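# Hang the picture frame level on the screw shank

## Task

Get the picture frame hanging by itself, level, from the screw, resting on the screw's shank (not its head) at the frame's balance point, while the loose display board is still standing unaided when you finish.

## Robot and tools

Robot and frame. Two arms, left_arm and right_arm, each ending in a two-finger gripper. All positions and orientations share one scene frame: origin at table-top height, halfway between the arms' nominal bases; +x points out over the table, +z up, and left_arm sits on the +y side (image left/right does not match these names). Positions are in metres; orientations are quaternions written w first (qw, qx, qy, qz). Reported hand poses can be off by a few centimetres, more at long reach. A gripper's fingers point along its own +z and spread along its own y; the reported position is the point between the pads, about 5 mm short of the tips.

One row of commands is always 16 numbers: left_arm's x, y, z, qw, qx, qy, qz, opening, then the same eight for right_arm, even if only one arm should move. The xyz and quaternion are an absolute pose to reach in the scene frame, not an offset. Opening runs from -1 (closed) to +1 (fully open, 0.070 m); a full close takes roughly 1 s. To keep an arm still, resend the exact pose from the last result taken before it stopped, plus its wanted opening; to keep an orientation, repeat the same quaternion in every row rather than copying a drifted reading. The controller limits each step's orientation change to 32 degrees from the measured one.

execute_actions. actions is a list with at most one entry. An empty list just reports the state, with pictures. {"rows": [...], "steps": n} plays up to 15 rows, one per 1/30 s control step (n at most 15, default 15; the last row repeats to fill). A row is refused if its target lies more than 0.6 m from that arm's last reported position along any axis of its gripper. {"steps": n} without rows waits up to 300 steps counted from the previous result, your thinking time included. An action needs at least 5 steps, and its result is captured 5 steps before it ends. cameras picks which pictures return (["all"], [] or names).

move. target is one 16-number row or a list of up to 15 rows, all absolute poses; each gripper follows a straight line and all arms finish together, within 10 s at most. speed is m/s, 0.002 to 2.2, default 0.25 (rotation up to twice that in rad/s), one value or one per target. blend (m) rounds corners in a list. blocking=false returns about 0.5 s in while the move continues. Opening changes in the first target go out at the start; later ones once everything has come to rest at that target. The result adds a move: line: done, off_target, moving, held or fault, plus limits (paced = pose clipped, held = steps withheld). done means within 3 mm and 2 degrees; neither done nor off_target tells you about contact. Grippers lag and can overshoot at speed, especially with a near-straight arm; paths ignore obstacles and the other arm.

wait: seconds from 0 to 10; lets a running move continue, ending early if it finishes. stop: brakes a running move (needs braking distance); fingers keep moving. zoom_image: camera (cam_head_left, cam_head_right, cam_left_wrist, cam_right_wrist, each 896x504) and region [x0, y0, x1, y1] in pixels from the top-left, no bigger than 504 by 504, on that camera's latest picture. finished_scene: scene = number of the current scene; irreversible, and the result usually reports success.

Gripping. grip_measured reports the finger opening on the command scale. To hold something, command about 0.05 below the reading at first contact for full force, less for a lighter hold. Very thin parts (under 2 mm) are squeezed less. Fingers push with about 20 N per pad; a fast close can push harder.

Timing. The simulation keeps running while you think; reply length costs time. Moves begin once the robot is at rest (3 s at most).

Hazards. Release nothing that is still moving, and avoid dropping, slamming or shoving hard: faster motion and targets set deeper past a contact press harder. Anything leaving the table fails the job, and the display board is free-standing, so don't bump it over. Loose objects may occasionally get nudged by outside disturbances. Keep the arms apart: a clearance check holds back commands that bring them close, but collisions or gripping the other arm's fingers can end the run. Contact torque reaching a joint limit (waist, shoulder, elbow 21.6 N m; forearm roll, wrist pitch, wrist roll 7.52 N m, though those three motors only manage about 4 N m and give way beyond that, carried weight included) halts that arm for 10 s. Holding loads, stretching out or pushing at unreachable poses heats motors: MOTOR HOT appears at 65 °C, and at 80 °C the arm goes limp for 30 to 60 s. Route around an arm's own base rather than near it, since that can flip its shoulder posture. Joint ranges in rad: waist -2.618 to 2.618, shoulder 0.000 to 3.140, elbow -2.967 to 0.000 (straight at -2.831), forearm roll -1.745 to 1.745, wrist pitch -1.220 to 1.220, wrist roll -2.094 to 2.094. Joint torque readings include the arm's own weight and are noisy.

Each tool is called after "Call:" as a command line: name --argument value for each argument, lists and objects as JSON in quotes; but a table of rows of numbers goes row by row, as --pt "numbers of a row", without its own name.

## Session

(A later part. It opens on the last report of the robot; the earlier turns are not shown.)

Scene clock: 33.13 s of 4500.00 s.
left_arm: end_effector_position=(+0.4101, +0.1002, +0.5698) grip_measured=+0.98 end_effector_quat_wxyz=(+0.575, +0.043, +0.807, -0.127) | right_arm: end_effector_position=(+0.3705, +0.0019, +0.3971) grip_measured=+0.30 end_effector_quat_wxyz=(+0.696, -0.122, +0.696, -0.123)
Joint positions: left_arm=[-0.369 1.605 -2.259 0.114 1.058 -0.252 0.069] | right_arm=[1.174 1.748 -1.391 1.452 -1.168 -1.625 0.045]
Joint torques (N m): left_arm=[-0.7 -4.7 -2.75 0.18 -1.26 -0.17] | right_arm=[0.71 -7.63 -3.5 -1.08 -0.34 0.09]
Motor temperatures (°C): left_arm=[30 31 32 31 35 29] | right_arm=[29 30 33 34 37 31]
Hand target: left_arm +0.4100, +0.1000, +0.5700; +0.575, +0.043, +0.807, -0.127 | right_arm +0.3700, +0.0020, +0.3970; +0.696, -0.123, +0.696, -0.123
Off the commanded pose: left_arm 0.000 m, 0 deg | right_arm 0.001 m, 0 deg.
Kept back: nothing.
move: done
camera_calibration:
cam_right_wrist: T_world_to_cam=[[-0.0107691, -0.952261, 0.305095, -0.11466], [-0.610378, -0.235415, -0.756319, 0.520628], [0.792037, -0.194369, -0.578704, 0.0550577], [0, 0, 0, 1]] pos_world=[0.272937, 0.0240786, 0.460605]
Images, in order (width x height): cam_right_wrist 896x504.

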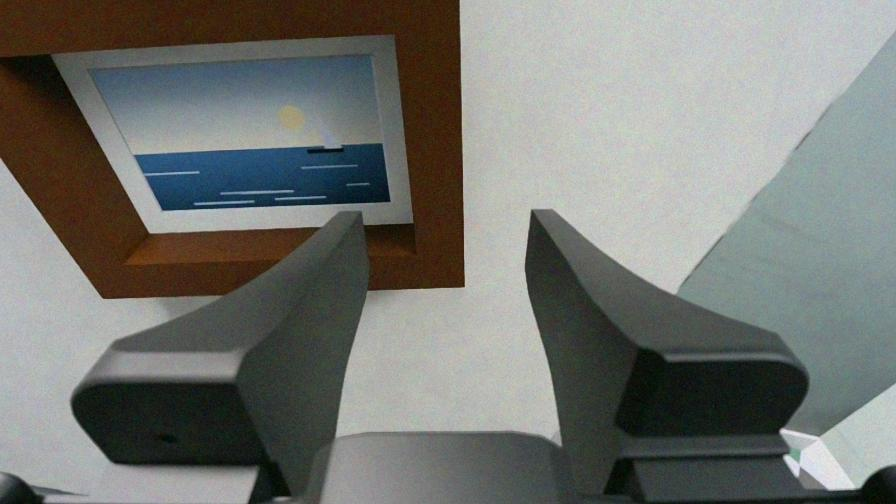

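Call:
move --target '[0.41,0.10,0.57,0.575,0.043,0.807,-0.127,0.98,0.395,0.0045,0.396,0.6964,-0.1228,0.6964,-0.1228,0.3]' --speed 0.05 --cameras '["cam_right_wrist","cam_left_wrist"]'

Call:
zoom_image --camera "cam_right_wrist" --region '[300, 60, 600, 300]'

Call:
zoom_image --camera "cam_left_wrist" --region '[280, 260, 600, 500]'

Scene clock: 34.73 s of 4500.00 s.
left_arm: end_effector_position=(+0.4101, +0.1002, +0.5698) grip_measured=+0.98 end_effector_quat_wxyz=(+0.575, +0.043, +0.807, -0.127) | right_arm: end_effector_position=(+0.3954, +0.0045, +0.3959) grip_measured=+0.30 end_effector_quat_wxyz=(+0.696, -0.123, +0.696, -0.123)
Joint positions: left_arm=[-0.369 1.605 -2.259 0.114 1.058 -0.252 0.069] | right_arm=[1.112 1.794 -1.45 1.439 -1.105 -1.632 0.045]
Joint torques (N m): left_arm=[-0.96 -4.74 -2.87 0.19 -1.16 -0.17] | right_arm=[0.69 -7.55 -4.04 -1.08 -0.38 -0.06]
Motor temperatures (°C): left_arm=[30 31 32 31 35 29] | right_arm=[29 30 33 34 37 31]
Hand target: left_arm +0.4100, +0.1000, +0.5700; +0.575, +0.043, +0.807, -0.127 | right_arm +0.3950, +0.0045, +0.3960; +0.696, -0.123, +0.696, -0.123
Off the commanded pose: left_arm 0.000 m, 0 deg | right_arm 0.000 m, 0 deg.
Kept back: nothing.
move: done
camera_calibration:
cam_left_wrist: T_world_to_cam=[[-0.197546, -0.970586, 0.13762, 0.103355], [-0.792389, 0.0754463, -0.605333, 0.662892], [0.577144, -0.228629, -0.783985, 0.354649], [0, 0, 0, 1]] pos_world=[0.341002, 0.131385, 0.665086]
cam_right_wrist: T_world_to_cam=[[-0.0100433, -0.952189, 0.305346, -0.112008], [-0.610437, -0.23602, -0.756083, 0.535508], [0.792001, -0.193988, -0.57888, 0.0352666], [0, 0, 0, 1]] pos_world=[0.297837, 0.0265794, 0.459505]
Images, in order (width x height): cam_left_wrist 896x504, cam_right_wrist 896x504.

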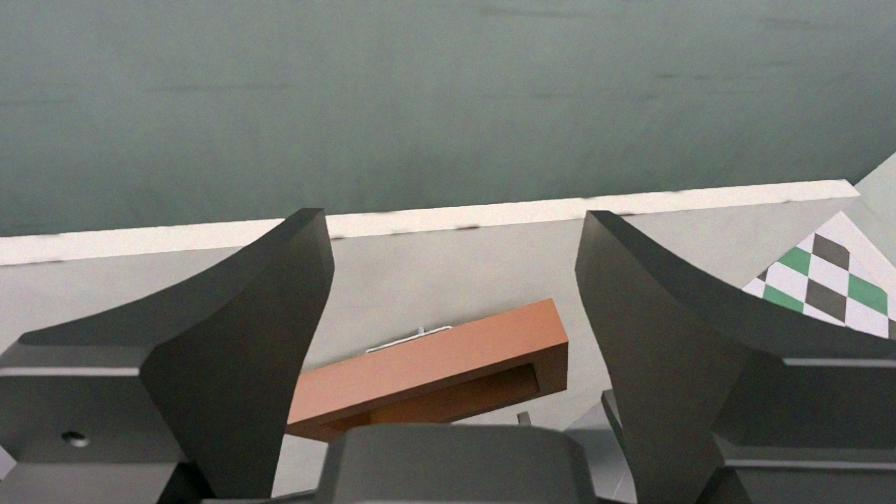

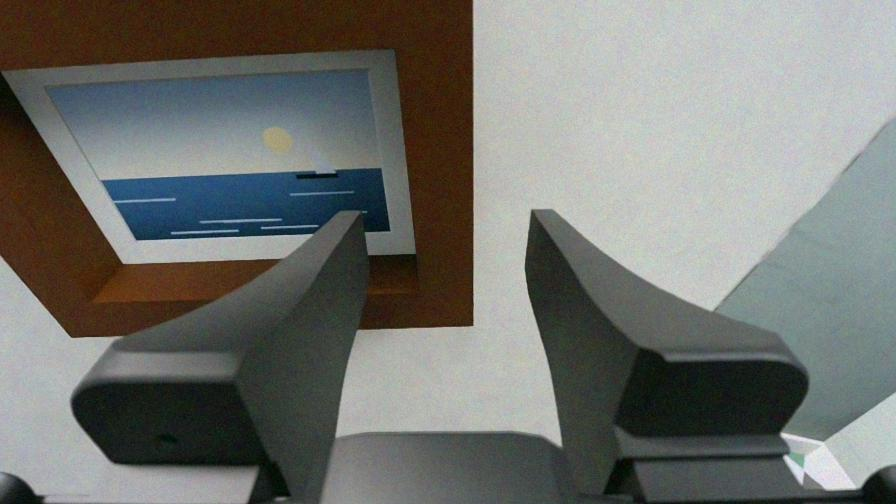

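Scaled by 1.680 from the camera's 896x504 image, which has a finer 1280x720 frame.

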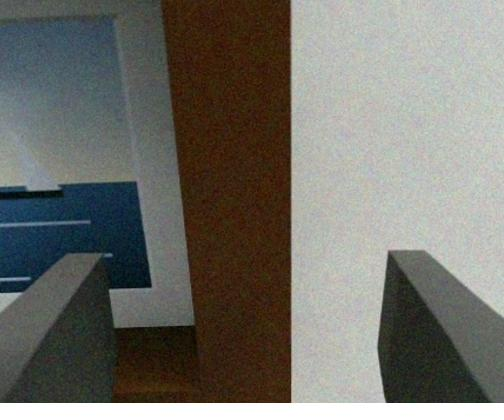

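Scaled by 1.575 from the camera's 896x504 image, which has a finer 1280x720 frame.

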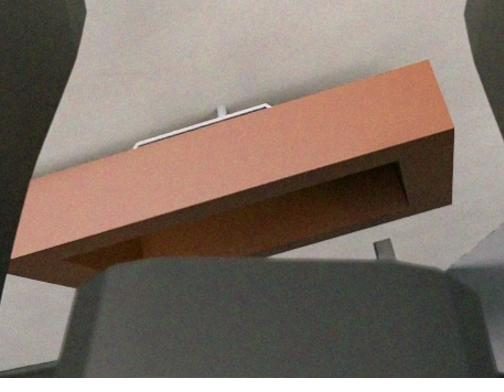

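Call:
move --target '[0.41,0.10,0.57,0.575,0.043,0.807,-0.127,0.98,0.411,0.0045,0.396,0.6964,-0.1228,0.6964,-0.1228,0.3]' --speed 0.04 --cameras '["cam_right_wrist","cam_left_wrist"]'

Call:
zoom_image --camera "cam_right_wrist" --region '[300, 60, 600, 300]'

Call:
zoom_image --camera "cam_left_wrist" --region '[280, 260, 600, 500]'

Scene clock: 35.73 s of 4500.00 s.
left_arm: end_effector_position=(+0.4101, +0.1002, +0.5698) grip_measured=+0.98 end_effector_quat_wxyz=(+0.575, +0.043, +0.807, -0.127) | right_arm: end_effector_position=(+0.4112, +0.0045, +0.3959) grip_measured=+0.30 end_effector_quat_wxyz=(+0.696, -0.122, +0.697, -0.122)
Joint positions: left_arm=[-0.369 1.605 -2.259 0.114 1.058 -0.252 0.069] | right_arm=[1.073 1.821 -1.489 1.433 -1.066 -1.638 0.045]
Joint torques (N m): left_arm=[-0.81 -4.72 -2.72 0.18 -1.15 -0.16] | right_arm=[0.75 -7.38 -4.23 -1.08 -0.3 -0.04]
Motor temperatures (°C): left_arm=[30 31 32 31 35 29] | right_arm=[29 30 33 34 37 31]
Hand target: left_arm +0.4100, +0.1000, +0.5700; +0.575, +0.043, +0.807, -0.127 | right_arm +0.4110, +0.0045, +0.3960; +0.696, -0.123, +0.696, -0.123
Off the commanded pose: left_arm 0.000 m, 0 deg | right_arm 0.000 m, 0 deg.
Kept back: nothing.
move: done
camera_calibration:
cam_left_wrist: T_world_to_cam=[[-0.197546, -0.970586, 0.13762, 0.103355], [-0.792389, 0.0754463, -0.605333, 0.662892], [0.577144, -0.228629, -0.783985, 0.354649], [0, 0, 0, 1]] pos_world=[0.341002, 0.131385, 0.665086]
cam_right_wrist: T_world_to_cam=[[-0.00977834, -0.952543, 0.304247, -0.11151], [-0.610561, -0.235272, -0.756216, 0.545209], [0.791909, -0.193156, -0.579285, 0.0229265], [0, 0, 0, 1]] pos_world=[0.313637, 0.0264825, 0.459503]
Images, in order (width x height): cam_left_wrist 896x504, cam_right_wrist 896x504.

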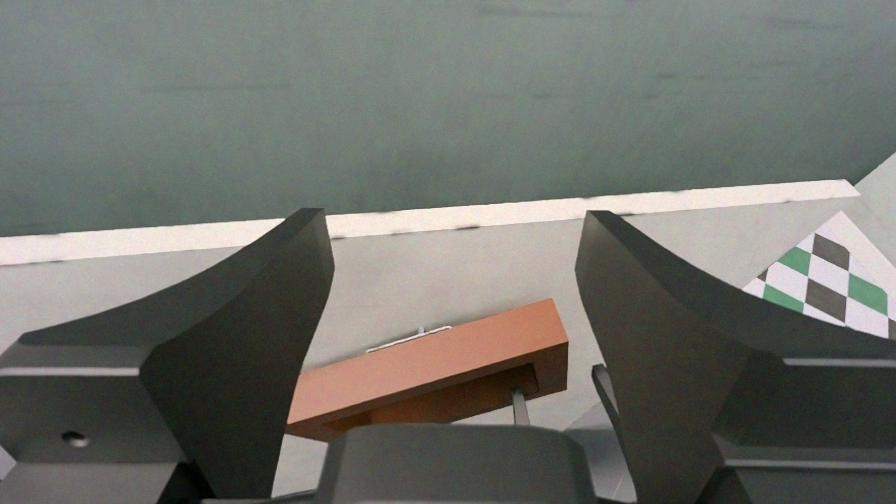

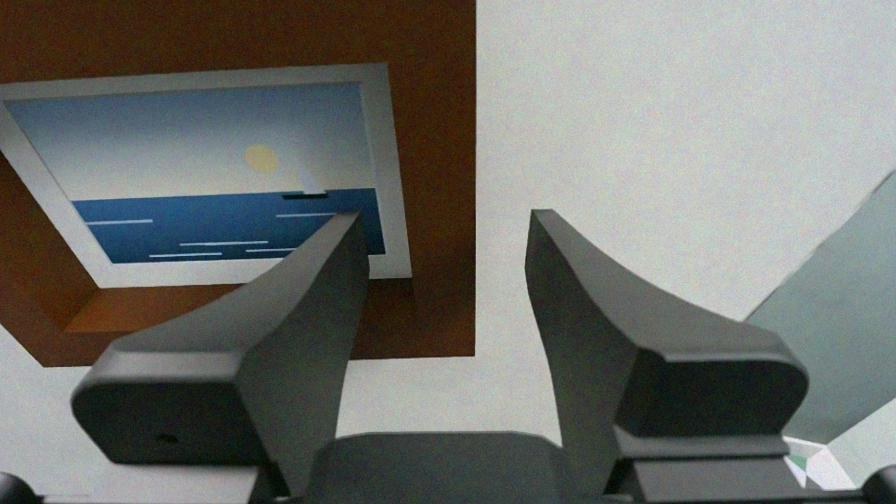

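Scaled by 1.680 from the camera's 896x504 image, which has a finer 1280x720 frame.

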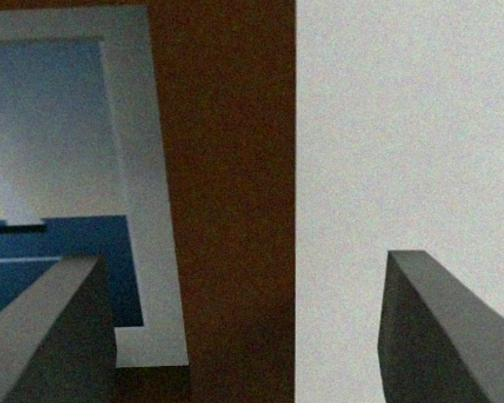

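Scaled by 1.575 from the camera's 896x504 image, which has a finer 1280x720 frame.

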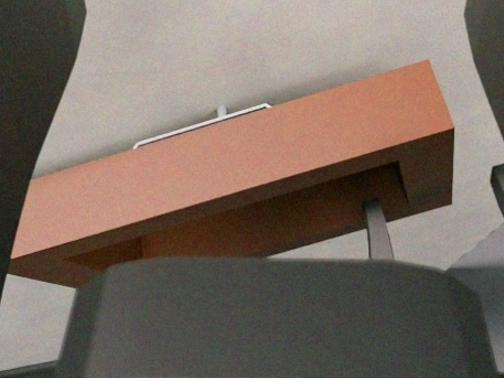

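Call:
move --pt "0.41 0.10 0.57 0.575 0.043 0.807 -0.127 0.98 0.412 0.0063 0.3954 0.6964 -0.1228 0.6964 -0.1228 0.3" --pt "0.41 0.10 0.57 0.575 0.043 0.807 -0.127 0.98 0.412 0.0063 0.3954 0.6964 -0.1228 0.6964 -0.1228 -0.2" --speed 0.03 --cameras '["cam_right_wrist","cam_left_wrist"]'

Call:
zoom_image --camera "cam_right_wrist" --region '[300, 60, 600, 300]'

Scene clock: 37.37 s of 4500.00 s.
left_arm: end_effector_position=(+0.4101, +0.1002, +0.5698) grip_measured=+0.98 end_effector_quat_wxyz=(+0.575, +0.043, +0.807, -0.127) | right_arm: end_effector_position=(+0.4121, +0.0060, +0.3956) grip_measured=-0.20 end_effector_quat_wxyz=(+0.696, -0.123, +0.696, -0.123)
Joint positions: left_arm=[-0.369 1.605 -2.259 0.114 1.058 -0.252 0.069] | right_arm=[1.073 1.828 -1.496 1.433 -1.066 -1.64 0.028]
Joint torques (N m): left_arm=[-0.68 -4.77 -2.81 0.18 -1.15 -0.18] | right_arm=[0.72 -6.86 -4.64 -0.9 -0.26 -0.08]
Motor temperatures (°C): left_arm=[30 31 32 31 35 29] | right_arm=[29 30 33 34 37 31]
Hand target: left_arm +0.4100, +0.1000, +0.5700; +0.575, +0.043, +0.807, -0.127 | right_arm +0.4120, +0.0063, +0.3954; +0.696, -0.123, +0.696, -0.123
Off the commanded pose: left_arm 0.000 m, 0 deg | right_arm 0.000 m, 0 deg.
Kept back: nothing.
move: done
camera_calibration:
cam_left_wrist: T_world_to_cam=[[-0.197546, -0.970586, 0.13762, 0.103355], [-0.792389, 0.0754463, -0.605333, 0.662892], [0.577144, -0.228629, -0.783985, 0.354649], [0, 0, 0, 1]] pos_world=[0.341002, 0.131385, 0.665086]
cam_right_wrist: T_world_to_cam=[[-0.00994526, -0.952317, 0.304947, -0.110164], [-0.610139, -0.235834, -0.756381, 0.545808], [0.792232, -0.193583, -0.578701, 0.0220701], [0, 0, 0, 1]] pos_world=[0.314438, 0.0280808, 0.459205]
Images, in order (width x height): cam_left_wrist 896x504, cam_right_wrist 896x504.

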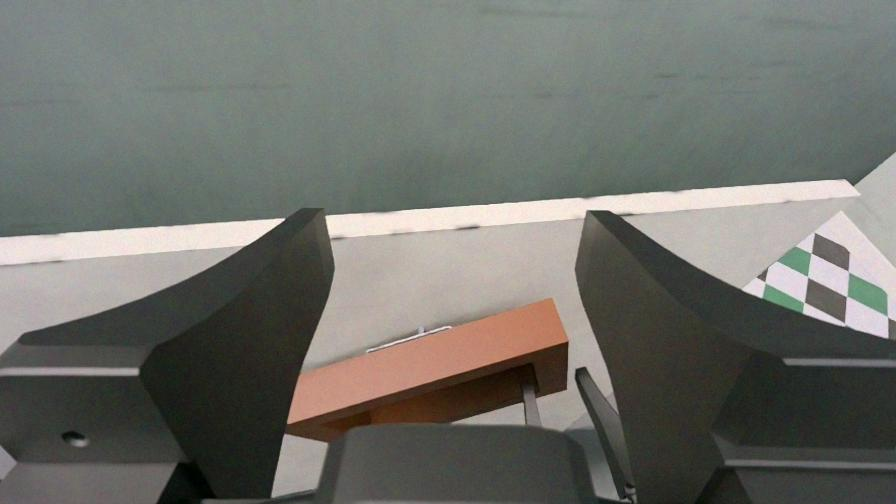

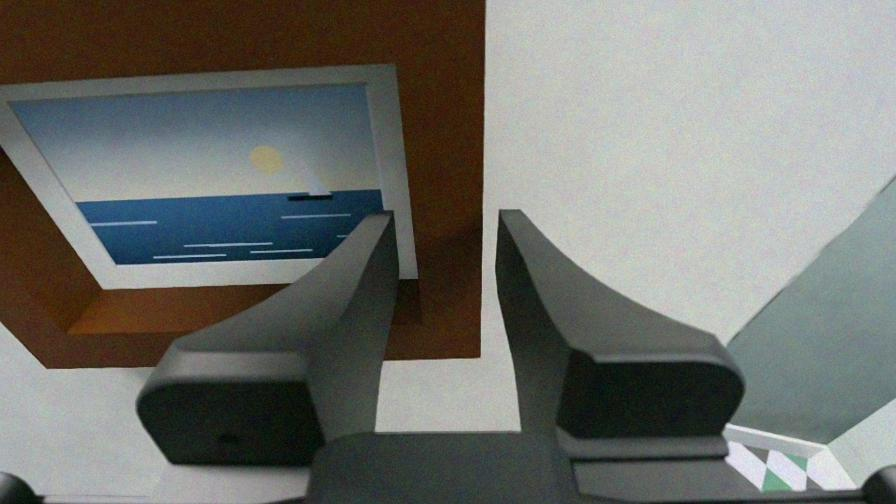

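Scaled by 1.680 from the camera's 896x504 image, which has a finer 1280x720 frame.

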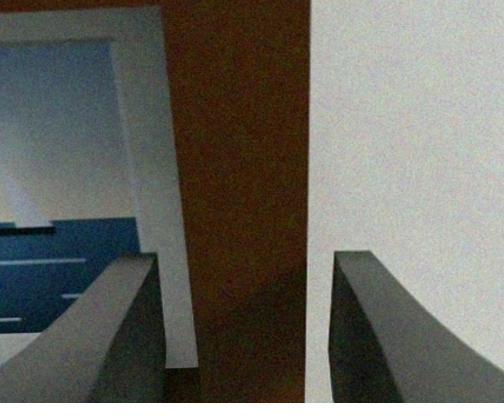

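Call:
move --pt "0.41 0.10 0.57 0.575 0.043 0.807 -0.127 0.98 0.412 0.0063 0.3954 0.6964 -0.1228 0.6964 -0.1228 -0.36" --pt "0.41 0.10 0.57 0.575 0.043 0.807 -0.127 0.98 0.412 0.0063 0.3954 0.6964 -0.1228 0.6964 -0.1228 -0.5" --speed 0.03 --cameras '["cam_right_wrist","cam_left_wrist"]'

Call:
zoom_image --camera "cam_left_wrist" --region '[280, 260, 600, 500]'

Scene clock: 38.70 s of 4500.00 s.
left_arm: end_effector_position=(+0.4101, +0.1002, +0.5698) grip_measured=+0.98 end_effector_quat_wxyz=(+0.575, +0.043, +0.807, -0.127) | right_arm: end_effector_position=(+0.4121, +0.0060, +0.3956) grip_measured=-0.50 end_effector_quat_wxyz=(+0.696, -0.123, +0.696, -0.123)
Joint positions: left_arm=[-0.369 1.605 -2.259 0.114 1.058 -0.252 0.069] | right_arm=[1.073 1.828 -1.496 1.433 -1.066 -1.64 0.017]
Joint torques (N m): left_arm=[-0.66 -4.73 -2.81 0.18 -1.15 -0.14] | right_arm=[0.66 -6.83 -4.6 -0.92 -0.15 -0.08]
Motor temperatures (°C): left_arm=[30 31 32 31 35 29] | right_arm=[29 30 33 34 37 31]
Hand target: left_arm +0.4100, +0.1000, +0.5700; +0.575, +0.043, +0.807, -0.127 | right_arm +0.4120, +0.0063, +0.3954; +0.696, -0.123, +0.696, -0.123
Off the commanded pose: left_arm 0.000 m, 0 deg | right_arm 0.000 m, 0 deg.
Kept back: nothing.
move: done
camera_calibration:
cam_left_wrist: T_world_to_cam=[[-0.197546, -0.970586, 0.13762, 0.103355], [-0.792389, 0.0754463, -0.605333, 0.662892], [0.577144, -0.228629, -0.783985, 0.354649], [0, 0, 0, 1]] pos_world=[0.341002, 0.131385, 0.665086]
cam_right_wrist: T_world_to_cam=[[-0.00994526, -0.952317, 0.304947, -0.110164], [-0.610139, -0.235834, -0.756381, 0.545808], [0.792232, -0.193583, -0.578701, 0.0220701], [0, 0, 0, 1]] pos_world=[0.314438, 0.0280808, 0.459205]
Images, in order (width x height): cam_left_wrist 896x504, cam_right_wrist 896x504.

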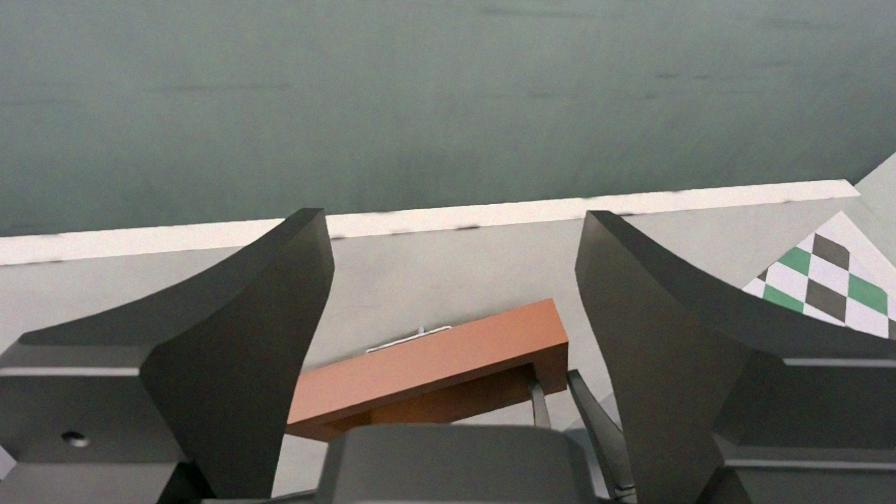

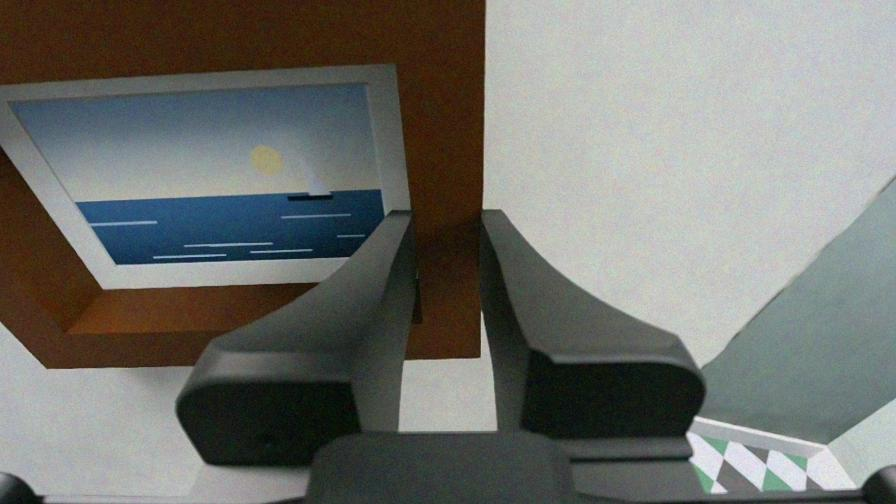

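Scaled by 1.575 from the camera's 896x504 image, which has a finer 1280x720 frame.

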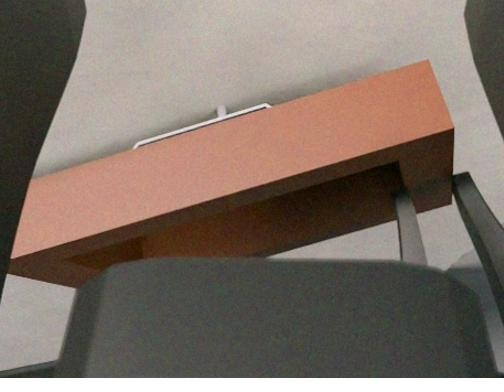

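Call:
move --pt "0.41 0.10 0.57 0.575 0.043 0.807 -0.127 0.98 0.412 0.0063 0.3954 0.6964 -0.1228 0.6964 -0.1228 -0.6" --pt "0.41 0.10 0.57 0.575 0.043 0.807 -0.127 0.98 0.412 0.0063 0.3954 0.6964 -0.1228 0.6964 -0.1228 -0.64" --speed 0.03 --cameras '["cam_right_wrist","cam_left_wrist"]'

Call:
zoom_image --camera "cam_left_wrist" --region '[280, 260, 600, 500]'

Scene clock: 39.93 s of 4500.00 s.
left_arm: end_effector_position=(+0.4101, +0.1002, +0.5698) grip_measured=+0.98 end_effector_quat_wxyz=(+0.575, +0.043, +0.807, -0.127) | right_arm: end_effector_position=(+0.4121, +0.0060, +0.3956) grip_measured=-0.64 end_effector_quat_wxyz=(+0.696, -0.123, +0.696, -0.123)
Joint positions: left_arm=[-0.369 1.605 -2.259 0.114 1.058 -0.252 0.069] | right_arm=[1.073 1.828 -1.496 1.433 -1.066 -1.64 0.013]
Joint torques (N m): left_arm=[-0.7 -4.8 -2.89 0.18 -1.19 -0.16] | right_arm=[0.59 -6.84 -4.64 -0.92 -0.12 -0.07]
Motor temperatures (°C): left_arm=[30 31 32 31 35 29] | right_arm=[29 30 33 34 37 31]
Hand target: left_arm +0.4100, +0.1000, +0.5700; +0.575, +0.043, +0.807, -0.127 | right_arm +0.4120, +0.0063, +0.3954; +0.696, -0.123, +0.696, -0.123
Off the commanded pose: left_arm 0.000 m, 0 deg | right_arm 0.000 m, 0 deg.
Kept back: nothing.
move: done
camera_calibration:
cam_left_wrist: T_world_to_cam=[[-0.197546, -0.970586, 0.13762, 0.103355], [-0.792389, 0.0754463, -0.605333, 0.662892], [0.577144, -0.228629, -0.783985, 0.354649], [0, 0, 0, 1]] pos_world=[0.341002, 0.131385, 0.665086]
cam_right_wrist: T_world_to_cam=[[-0.00994526, -0.952317, 0.304947, -0.110164], [-0.610139, -0.235834, -0.756381, 0.545808], [0.792232, -0.193583, -0.578701, 0.0220701], [0, 0, 0, 1]] pos_world=[0.314438, 0.0280808, 0.459205]
Images, in order (width x height): cam_left_wrist 896x504, cam_right_wrist 896x504.

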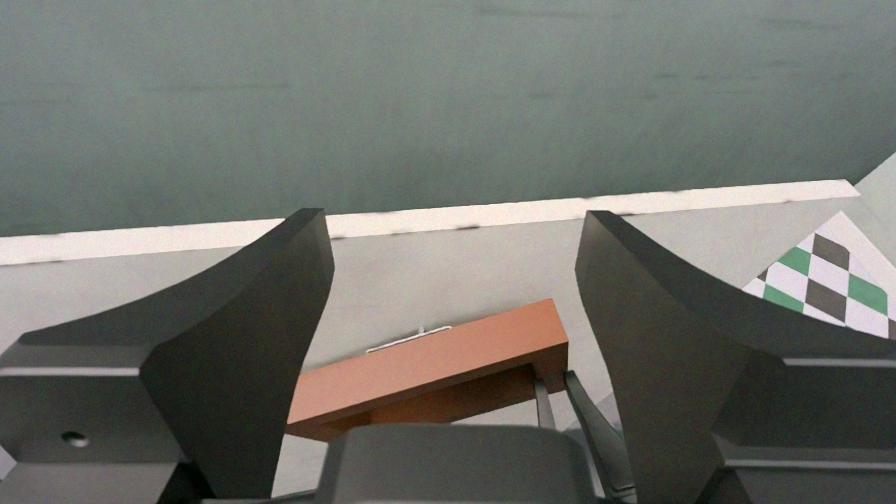

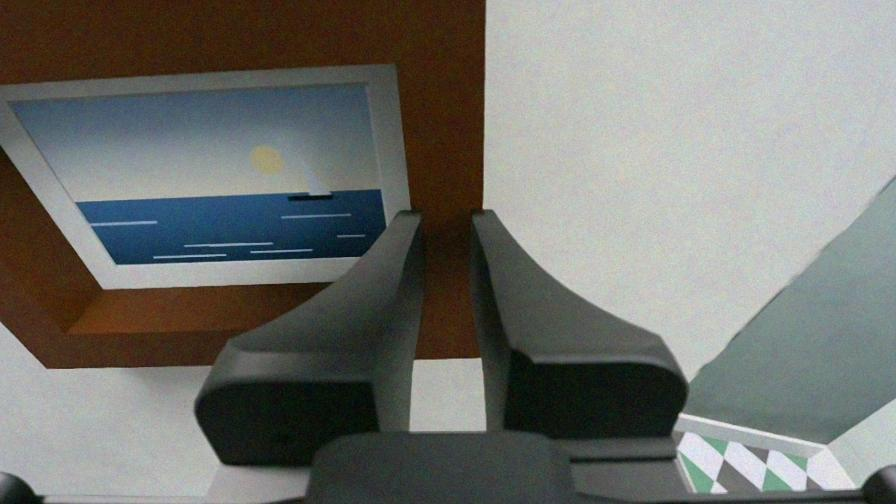

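Scaled by 1.575 from the camera's 896x504 image, which has a finer 1280x720 frame.

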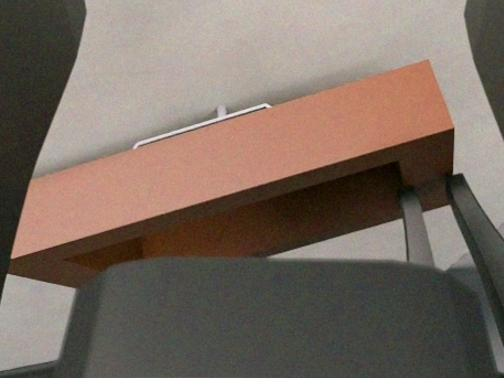

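Call:
move --pt "0.41 0.10 0.57 0.575 0.043 0.807 -0.127 0.98 0.412 0.0063 0.3954 0.6964 -0.1228 0.6964 -0.1228 0.0" --pt "0.41 0.10 0.57 0.575 0.043 0.807 -0.127 0.98 0.4275 0.0063 0.3954 0.6964 -0.1228 0.6964 -0.1228 0.0" --speed 0.03 --cameras '["cam_right_wrist","cam_left_wrist"]'

Call:
zoom_image --camera "cam_right_wrist" --region '[300, 60, 600, 300]'

Call:
zoom_image --camera "cam_left_wrist" --region '[280, 260, 600, 500]'

Scene clock: 41.80 s of 4500.00 s.
left_arm: end_effector_position=(+0.4101, +0.1002, +0.5698) grip_measured=+0.98 end_effector_quat_wxyz=(+0.575, +0.043, +0.807, -0.127) | right_arm: end_effector_position=(+0.4277, +0.0063, +0.3954) grip_measured=+0.00 end_effector_quat_wxyz=(+0.696, -0.122, +0.697, -0.122)
Joint positions: left_arm=[-0.369 1.605 -2.259 0.114 1.058 -0.252 0.069] | right_arm=[1.036 1.857 -1.539 1.429 -1.029 -1.648 0.035]
Joint torques (N m): left_arm=[-0.52 -4.66 -2.69 0.16 -1.17 -0.14] | right_arm=[0.7 -7.74 -4.2 -1.1 -0.29 -0.02]
Motor temperatures (°C): left_arm=[30 31 32 31 35 29] | right_arm=[29 30 33 34 37 31]
Hand target: left_arm +0.4100, +0.1000, +0.5700; +0.575, +0.043, +0.807, -0.127 | right_arm +0.4275, +0.0063, +0.3954; +0.696, -0.123, +0.696, -0.123
Off the commanded pose: left_arm 0.000 m, 0 deg | right_arm 0.000 m, 0 deg.
Kept back: nothing.
move: done
camera_calibration:
cam_left_wrist: T_world_to_cam=[[-0.197546, -0.970586, 0.13762, 0.103355], [-0.792389, 0.0754463, -0.605333, 0.662892], [0.577144, -0.228629, -0.783985, 0.354649], [0, 0, 0, 1]] pos_world=[0.341002, 0.131385, 0.665086]
cam_right_wrist: T_world_to_cam=[[-0.00979111, -0.952517, 0.304329, -0.109517], [-0.610393, -0.23537, -0.756321, 0.555263], [0.792038, -0.193166, -0.579105, 0.00987193], [0, 0, 0, 1]] pos_world=[0.330038, 0.0282824, 0.459003]
Images, in order (width x height): cam_left_wrist 896x504, cam_right_wrist 896x504.

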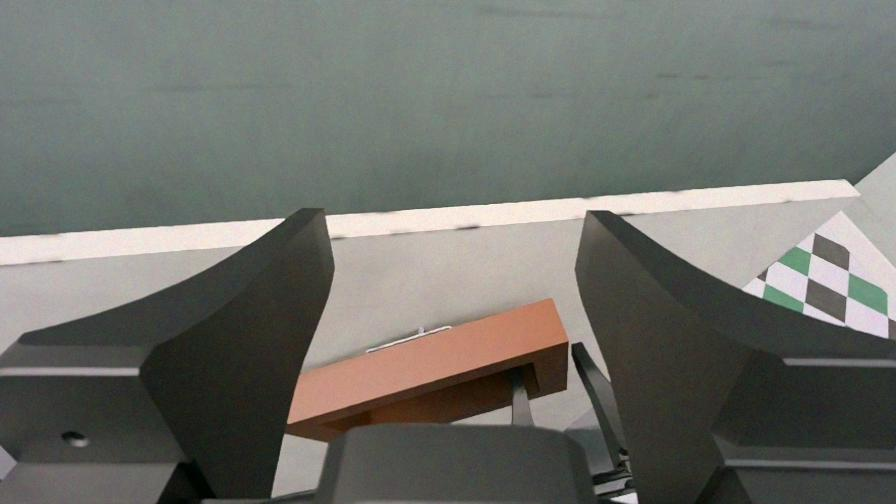

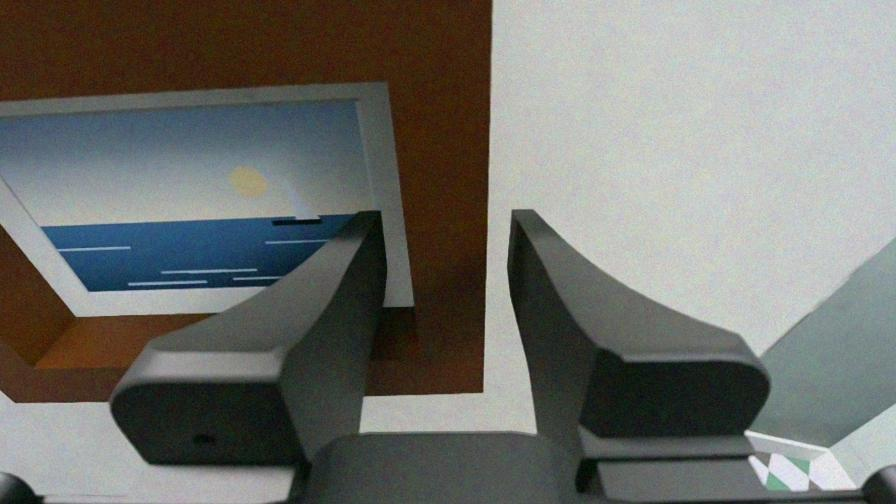

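Scaled by 1.680 from the camera's 896x504 image, which has a finer 1280x720 frame.

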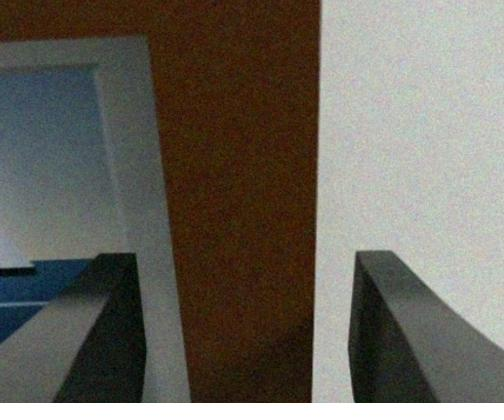

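Scaled by 1.575 from the camera's 896x504 image, which has a finer 1280x720 frame.

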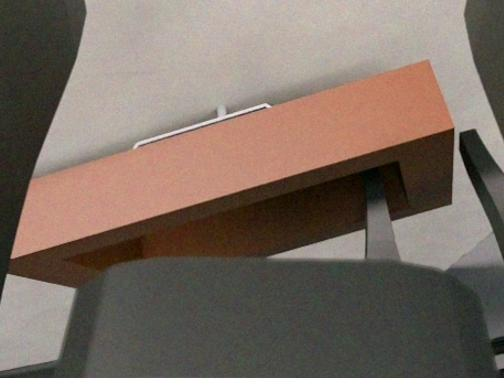

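Call:
move --pt "0.41 0.10 0.57 0.575 0.043 0.807 -0.127 0.98 0.4275 0.0047 0.396 0.6964 -0.1228 0.6964 -0.1228 0.0" --pt "0.41 0.10 0.57 0.575 0.043 0.807 -0.127 0.98 0.4275 0.0047 0.396 0.6964 -0.1228 0.6964 -0.1228 -0.33" --speed 0.03 --cameras '["cam_right_wrist","cam_left_wrist"]'

Call:
zoom_image --camera "cam_right_wrist" --region '[300, 60, 600, 300]'

Call:
zoom_image --camera "cam_left_wrist" --region '[280, 260, 600, 500]'

Scene clock: 43.67 s of 4500.00 s.
left_arm: end_effector_position=(+0.4101, +0.1002, +0.5698) grip_measured=+0.98 end_effector_quat_wxyz=(+0.575, +0.043, +0.807, -0.127) | right_arm: end_effector_position=(+0.4275, +0.0047, +0.3960) grip_measured=-0.33 end_effector_quat_wxyz=(+0.696, -0.122, +0.696, -0.123)
Joint positions: left_arm=[-0.369 1.605 -2.259 0.114 1.058 -0.252 0.069] | right_arm=[1.034 1.853 -1.534 1.428 -1.028 -1.648 0.023]
Joint torques (N m): left_arm=[-0.64 -4.87 -2.76 0.17 -1.2 -0.17] | right_arm=[-0.47 -8.74 -3.72 -1.1 -0.12 0.29]
Motor temperatures (°C): left_arm=[30 31 32 31 35 29] | right_arm=[29 30 33 34 37 31]
Hand target: left_arm +0.4100, +0.1000, +0.5700; +0.575, +0.043, +0.807, -0.127 | right_arm +0.4275, +0.0047, +0.3960; +0.696, -0.123, +0.696, -0.123
Off the commanded pose: left_arm 0.000 m, 0 deg | right_arm 0.000 m, 0 deg.
Kept back: nothing.
move: done
camera_calibration:
cam_left_wrist: T_world_to_cam=[[-0.197546, -0.970586, 0.13762, 0.103355], [-0.792389, 0.0754463, -0.605333, 0.662892], [0.577144, -0.228629, -0.783985, 0.354649], [0, 0, 0, 1]] pos_world=[0.341002, 0.131385, 0.665086]
cam_right_wrist: T_world_to_cam=[[-0.0105533, -0.952322, 0.304913, -0.111124], [-0.610274, -0.235421, -0.756401, 0.555227], [0.79212, -0.194063, -0.578693, 0.00975888], [0, 0, 0, 1]] pos_world=[0.329938, 0.0267796, 0.459505]
Images, in order (width x height): cam_left_wrist 896x504, cam_right_wrist 896x504.

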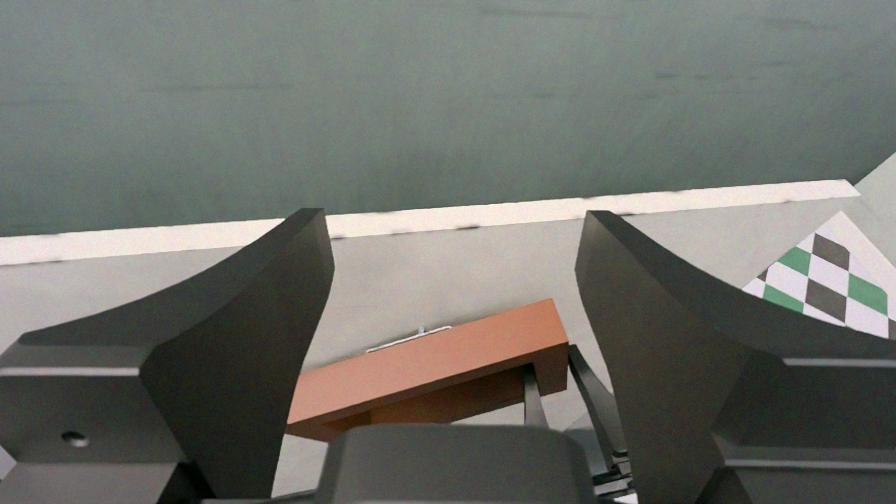

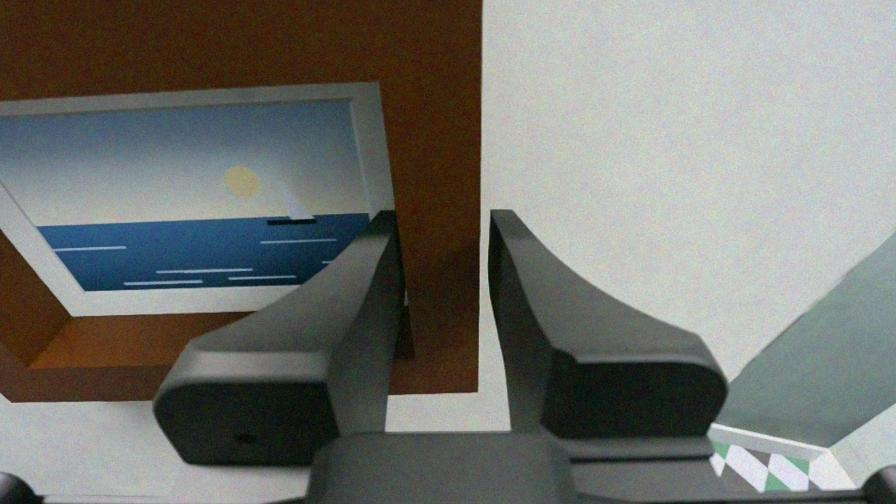

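Scaled by 1.680 from the camera's 896x504 image, which has a finer 1280x720 frame.

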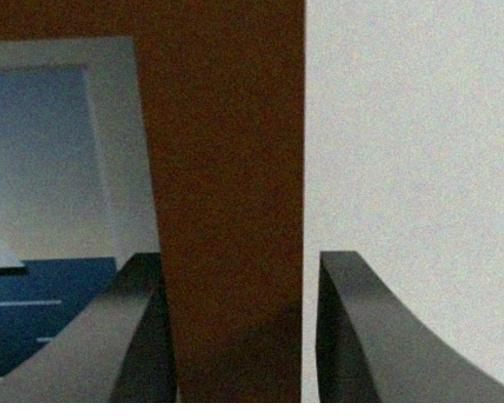

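Scaled by 1.575 from the camera's 896x504 image, which has a finer 1280x720 frame.

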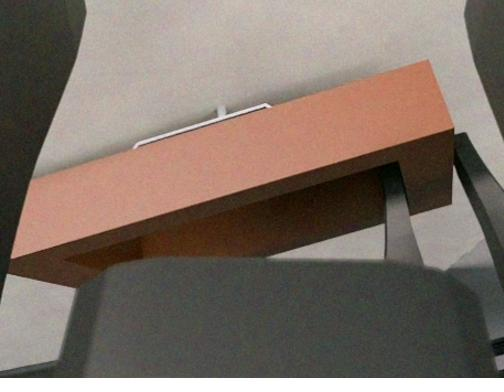

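Call:
move --pt "0.41 0.10 0.57 0.575 0.043 0.807 -0.127 0.98 0.4275 0.0047 0.396 0.6964 -0.1228 0.6964 -0.1228 -0.42" --pt "0.41 0.10 0.57 0.575 0.043 0.807 -0.127 0.98 0.4275 0.0047 0.396 0.6964 -0.1228 0.6964 -0.1228 -0.54" --speed 0.03 --cameras '["cam_right_wrist","cam_left_wrist"]'

Call:
zoom_image --camera "cam_left_wrist" --region '[280, 260, 600, 500]'

Scene clock: 44.90 s of 4500.00 s.
left_arm: end_effector_position=(+0.4101, +0.1002, +0.5698) grip_measured=+0.98 end_effector_quat_wxyz=(+0.575, +0.043, +0.807, -0.127) | right_arm: end_effector_position=(+0.4275, +0.0051, +0.3955) grip_measured=-0.44 end_effector_quat_wxyz=(+0.696, -0.123, +0.697, -0.123)
Joint positions: left_arm=[-0.369 1.605 -2.259 0.114 1.058 -0.252 0.069] | right_arm=[1.034 1.853 -1.533 1.428 -1.026 -1.648 0.02]
Joint torques (N m): left_arm=[-0.75 -4.83 -2.85 0.16 -1.17 -0.14] | right_arm=[-1.48 -9.24 -4.63 -0.88 -1.05 0.34]
Motor temperatures (°C): left_arm=[30 31 32 31 35 29] | right_arm=[29 31 33 34 37 31]
Hand target: left_arm +0.4100, +0.1000, +0.5700; +0.575, +0.043, +0.807, -0.127 | right_arm +0.4275, +0.0047, +0.3960; +0.696, -0.123, +0.696, -0.123
Off the commanded pose: left_arm 0.000 m, 0 deg | right_arm 0.001 m, 0 deg.
Kept back: nothing.
move: done
camera_calibration:
cam_left_wrist: T_world_to_cam=[[-0.197546, -0.970586, 0.13762, 0.103355], [-0.792389, 0.0754463, -0.605333, 0.662892], [0.577144, -0.228629, -0.783985, 0.354649], [0, 0, 0, 1]] pos_world=[0.341002, 0.131385, 0.665086]
cam_right_wrist: T_world_to_cam=[[-0.0085315, -0.952032, 0.305881, -0.111834], [-0.610705, -0.237257, -0.755479, 0.554762], [0.791812, -0.193248, -0.579386, 0.00998363], [0, 0, 0, 1]] pos_world=[0.329937, 0.0270807, 0.459104]
Images, in order (width x height): cam_left_wrist 896x504, cam_right_wrist 896x504.

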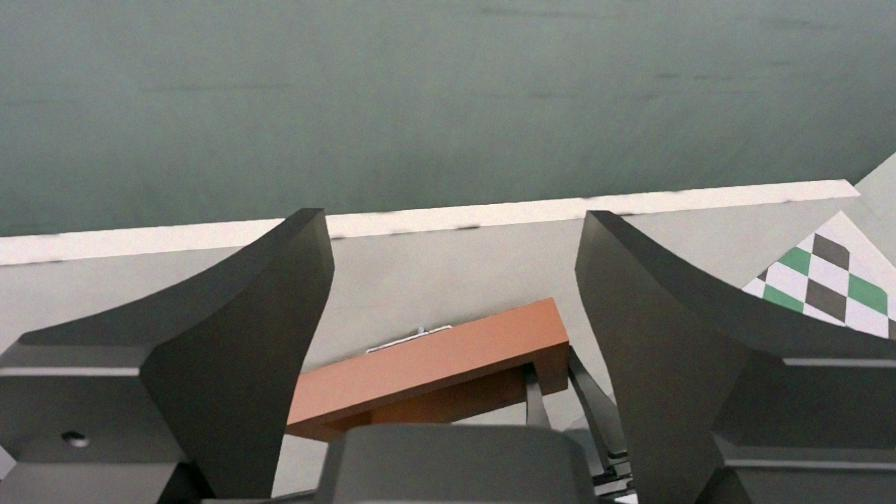

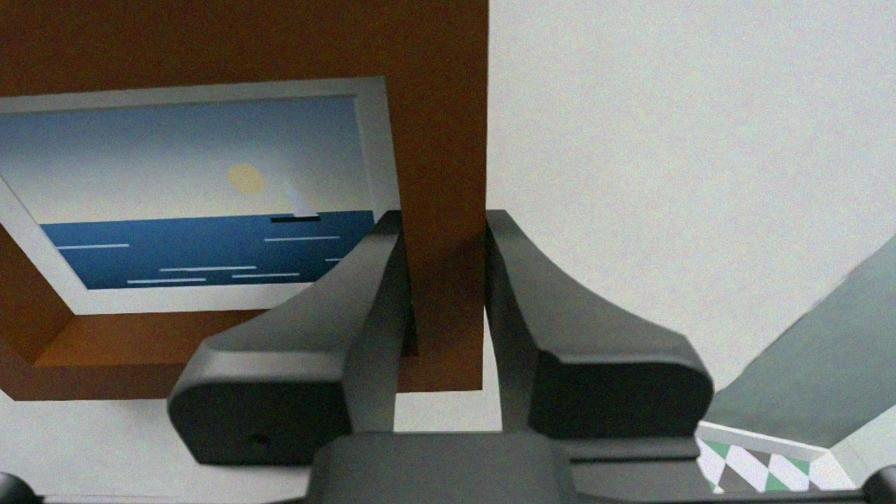

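Scaled by 1.575 from the camera's 896x504 image, which has a finer 1280x720 frame.

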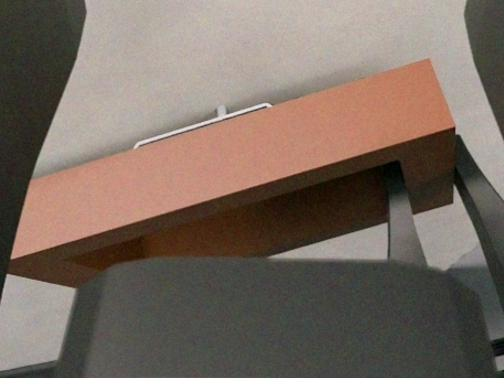

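Call:
move --target '[0.41,0.10,0.57,0.575,0.043,0.807,-0.127,0.98,0.4275,0.0051,0.400,0.6964,-0.1228,0.6964,-0.1228,-0.54]' --speed 0.02 --cameras '["cam_left_wrist"]'

Call:
zoom_image --camera "cam_left_wrist" --region '[280, 260, 600, 500]'

Call:
zoom_image --camera "cam_left_wrist" --region '[350, 300, 470, 390]'

Scene clock: 45.90 s of 4500.00 s.
left_arm: end_effector_position=(+0.4101, +0.1002, +0.5698) grip_measured=+0.98 end_effector_quat_wxyz=(+0.575, +0.043, +0.807, -0.127) | right_arm: end_effector_position=(+0.4277, +0.0046, +0.3994) grip_measured=-0.44 end_effector_quat_wxyz=(+0.696, -0.122, +0.697, -0.124)
Joint positions: left_arm=[-0.369 1.605 -2.259 0.114 1.058 -0.252 0.069] | right_arm=[1.034 1.852 -1.547 1.438 -1.027 -1.667 0.02]
Joint torques (N m): left_arm=[-0.76 -4.81 -2.78 0.16 -1.19 -0.15] | right_arm=[-0.58 -10.19 -5.59 -1.52 -0.26 0.37]
Motor temperatures (°C): left_arm=[30 31 32 31 35 29] | right_arm=[29 31 33 34 37 31]
Hand target: left_arm +0.4100, +0.1000, +0.5700; +0.575, +0.043, +0.807, -0.127 | right_arm +0.4275, +0.0051, +0.4000; +0.696, -0.123, +0.696, -0.123
Off the commanded pose: left_arm 0.000 m, 0 deg | right_arm 0.001 m, 0 deg.
Kept back: nothing.
move: done
camera_calibration:
cam_left_wrist: T_world_to_cam=[[-0.197546, -0.970586, 0.13762, 0.103355], [-0.792389, 0.0754463, -0.605333, 0.662892], [0.577144, -0.228629, -0.783985, 0.354649], [0, 0, 0, 1]] pos_world=[0.341002, 0.131385, 0.665086]
Images, in order (width x height): cam_left_wrist 896x504.

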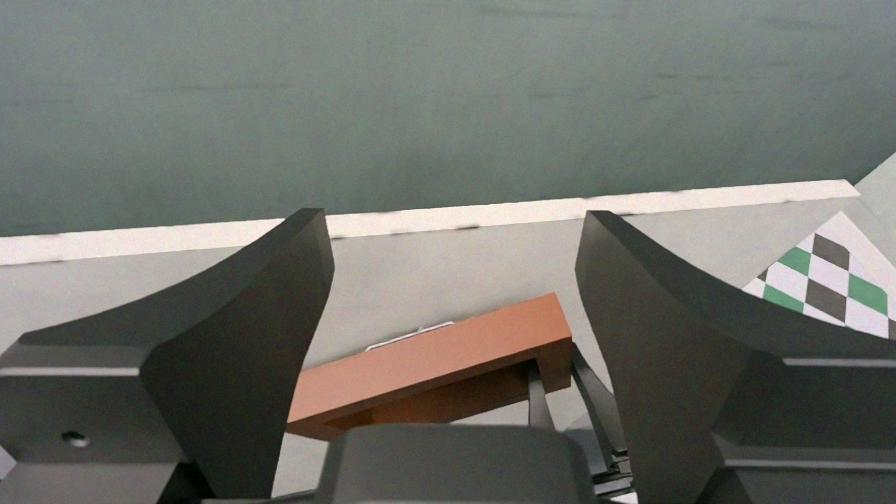

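Scaled by 1.575 from the camera's 896x504 image, which has a finer 1280x720 frame.

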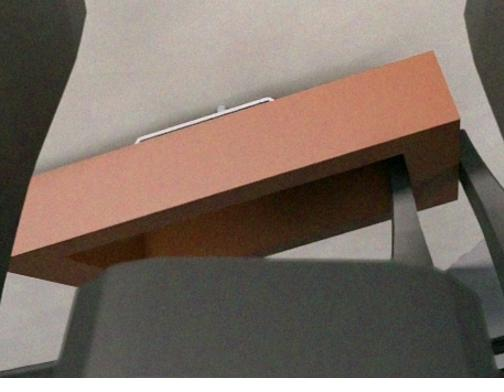

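Scaled by 4.200 from the camera's 896x504 image, which has a finer 1280x720 frame.

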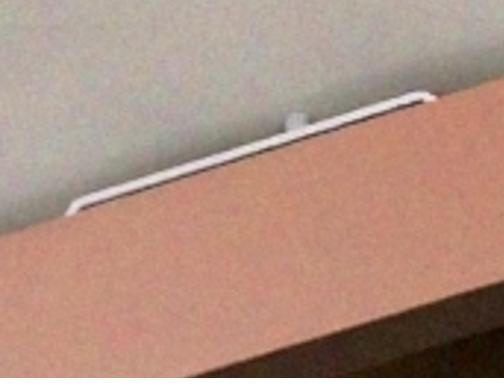

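Call:
move --target '[0.41,0.10,0.57,0.575,0.043,0.807,-0.127,0.98,0.4275,0.0041,0.3887,0.7044,-0.0616,0.7044,-0.0616,-0.54]' --speed 0.04 --cameras '["cam_left_wrist"]'

Call:
zoom_image --camera "cam_left_wrist" --region '[280, 260, 600, 500]'

Call:
zoom_image --camera "cam_left_wrist" --region '[350, 300, 470, 390]'

Scene clock: 48.73 s of 4500.00 s.
left_arm: end_effector_position=(+0.4101, +0.1002, +0.5698) grip_measured=+0.98 end_effector_quat_wxyz=(+0.575, +0.043, +0.807, -0.127) | right_arm: end_effector_position=(+0.4275, +0.0041, +0.3889) grip_measured=-0.44 end_effector_quat_wxyz=(+0.704, -0.061, +0.704, -0.061)
Joint positions: left_arm=[-0.369 1.605 -2.259 0.114 1.058 -0.252 0.069] | right_arm=[1.033 1.854 -1.508 1.411 -1.03 -1.44 0.02]
Joint torques (N m): left_arm=[-0.56 -4.69 -2.78 0.11 -1.2 -0.13] | right_arm=[-1.1 -8.41 -4.54 -1.39 -0.61 0.2]
Motor temperatures (°C): left_arm=[30 31 32 31 35 29] | right_arm=[29 31 33 34 37 31]
Hand target: left_arm +0.4100, +0.1000, +0.5700; +0.575, +0.043, +0.807, -0.127 | right_arm +0.4275, +0.0041, +0.3887; +0.704, -0.062, +0.704, -0.062
Off the commanded pose: left_arm 0.000 m, 0 deg | right_arm 0.000 m, 0 deg.
Kept back: nothing.
move: done
camera_calibration:
cam_left_wrist: T_world_to_cam=[[-0.197546, -0.970586, 0.13762, 0.103355], [-0.792389, 0.0754463, -0.605333, 0.662892], [0.577144, -0.228629, -0.783985, 0.354649], [0, 0, 0, 1]] pos_world=[0.341002, 0.131385, 0.665086]
Images, in order (width x height): cam_left_wrist 896x504.

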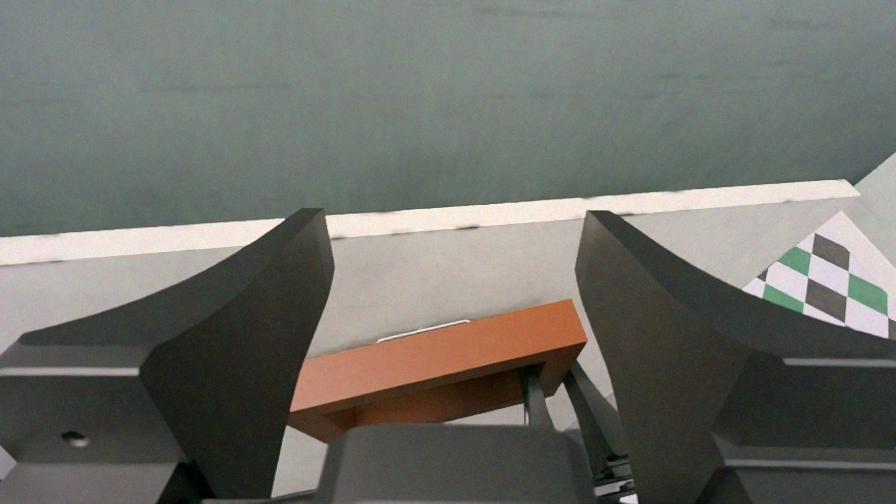

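Scaled by 1.575 from the camera's 896x504 image, which has a finer 1280x720 frame.

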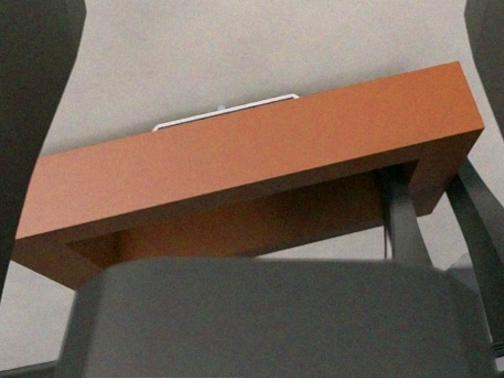

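Scaled by 4.200 from the camera's 896x504 image, which has a finer 1280x720 frame.

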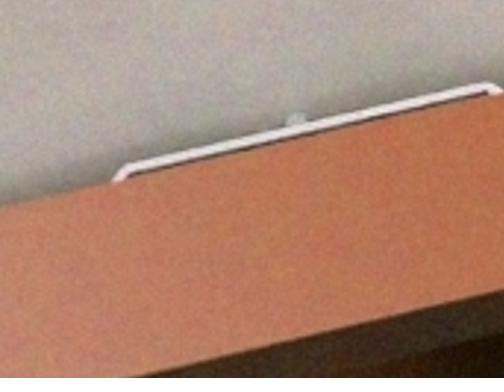

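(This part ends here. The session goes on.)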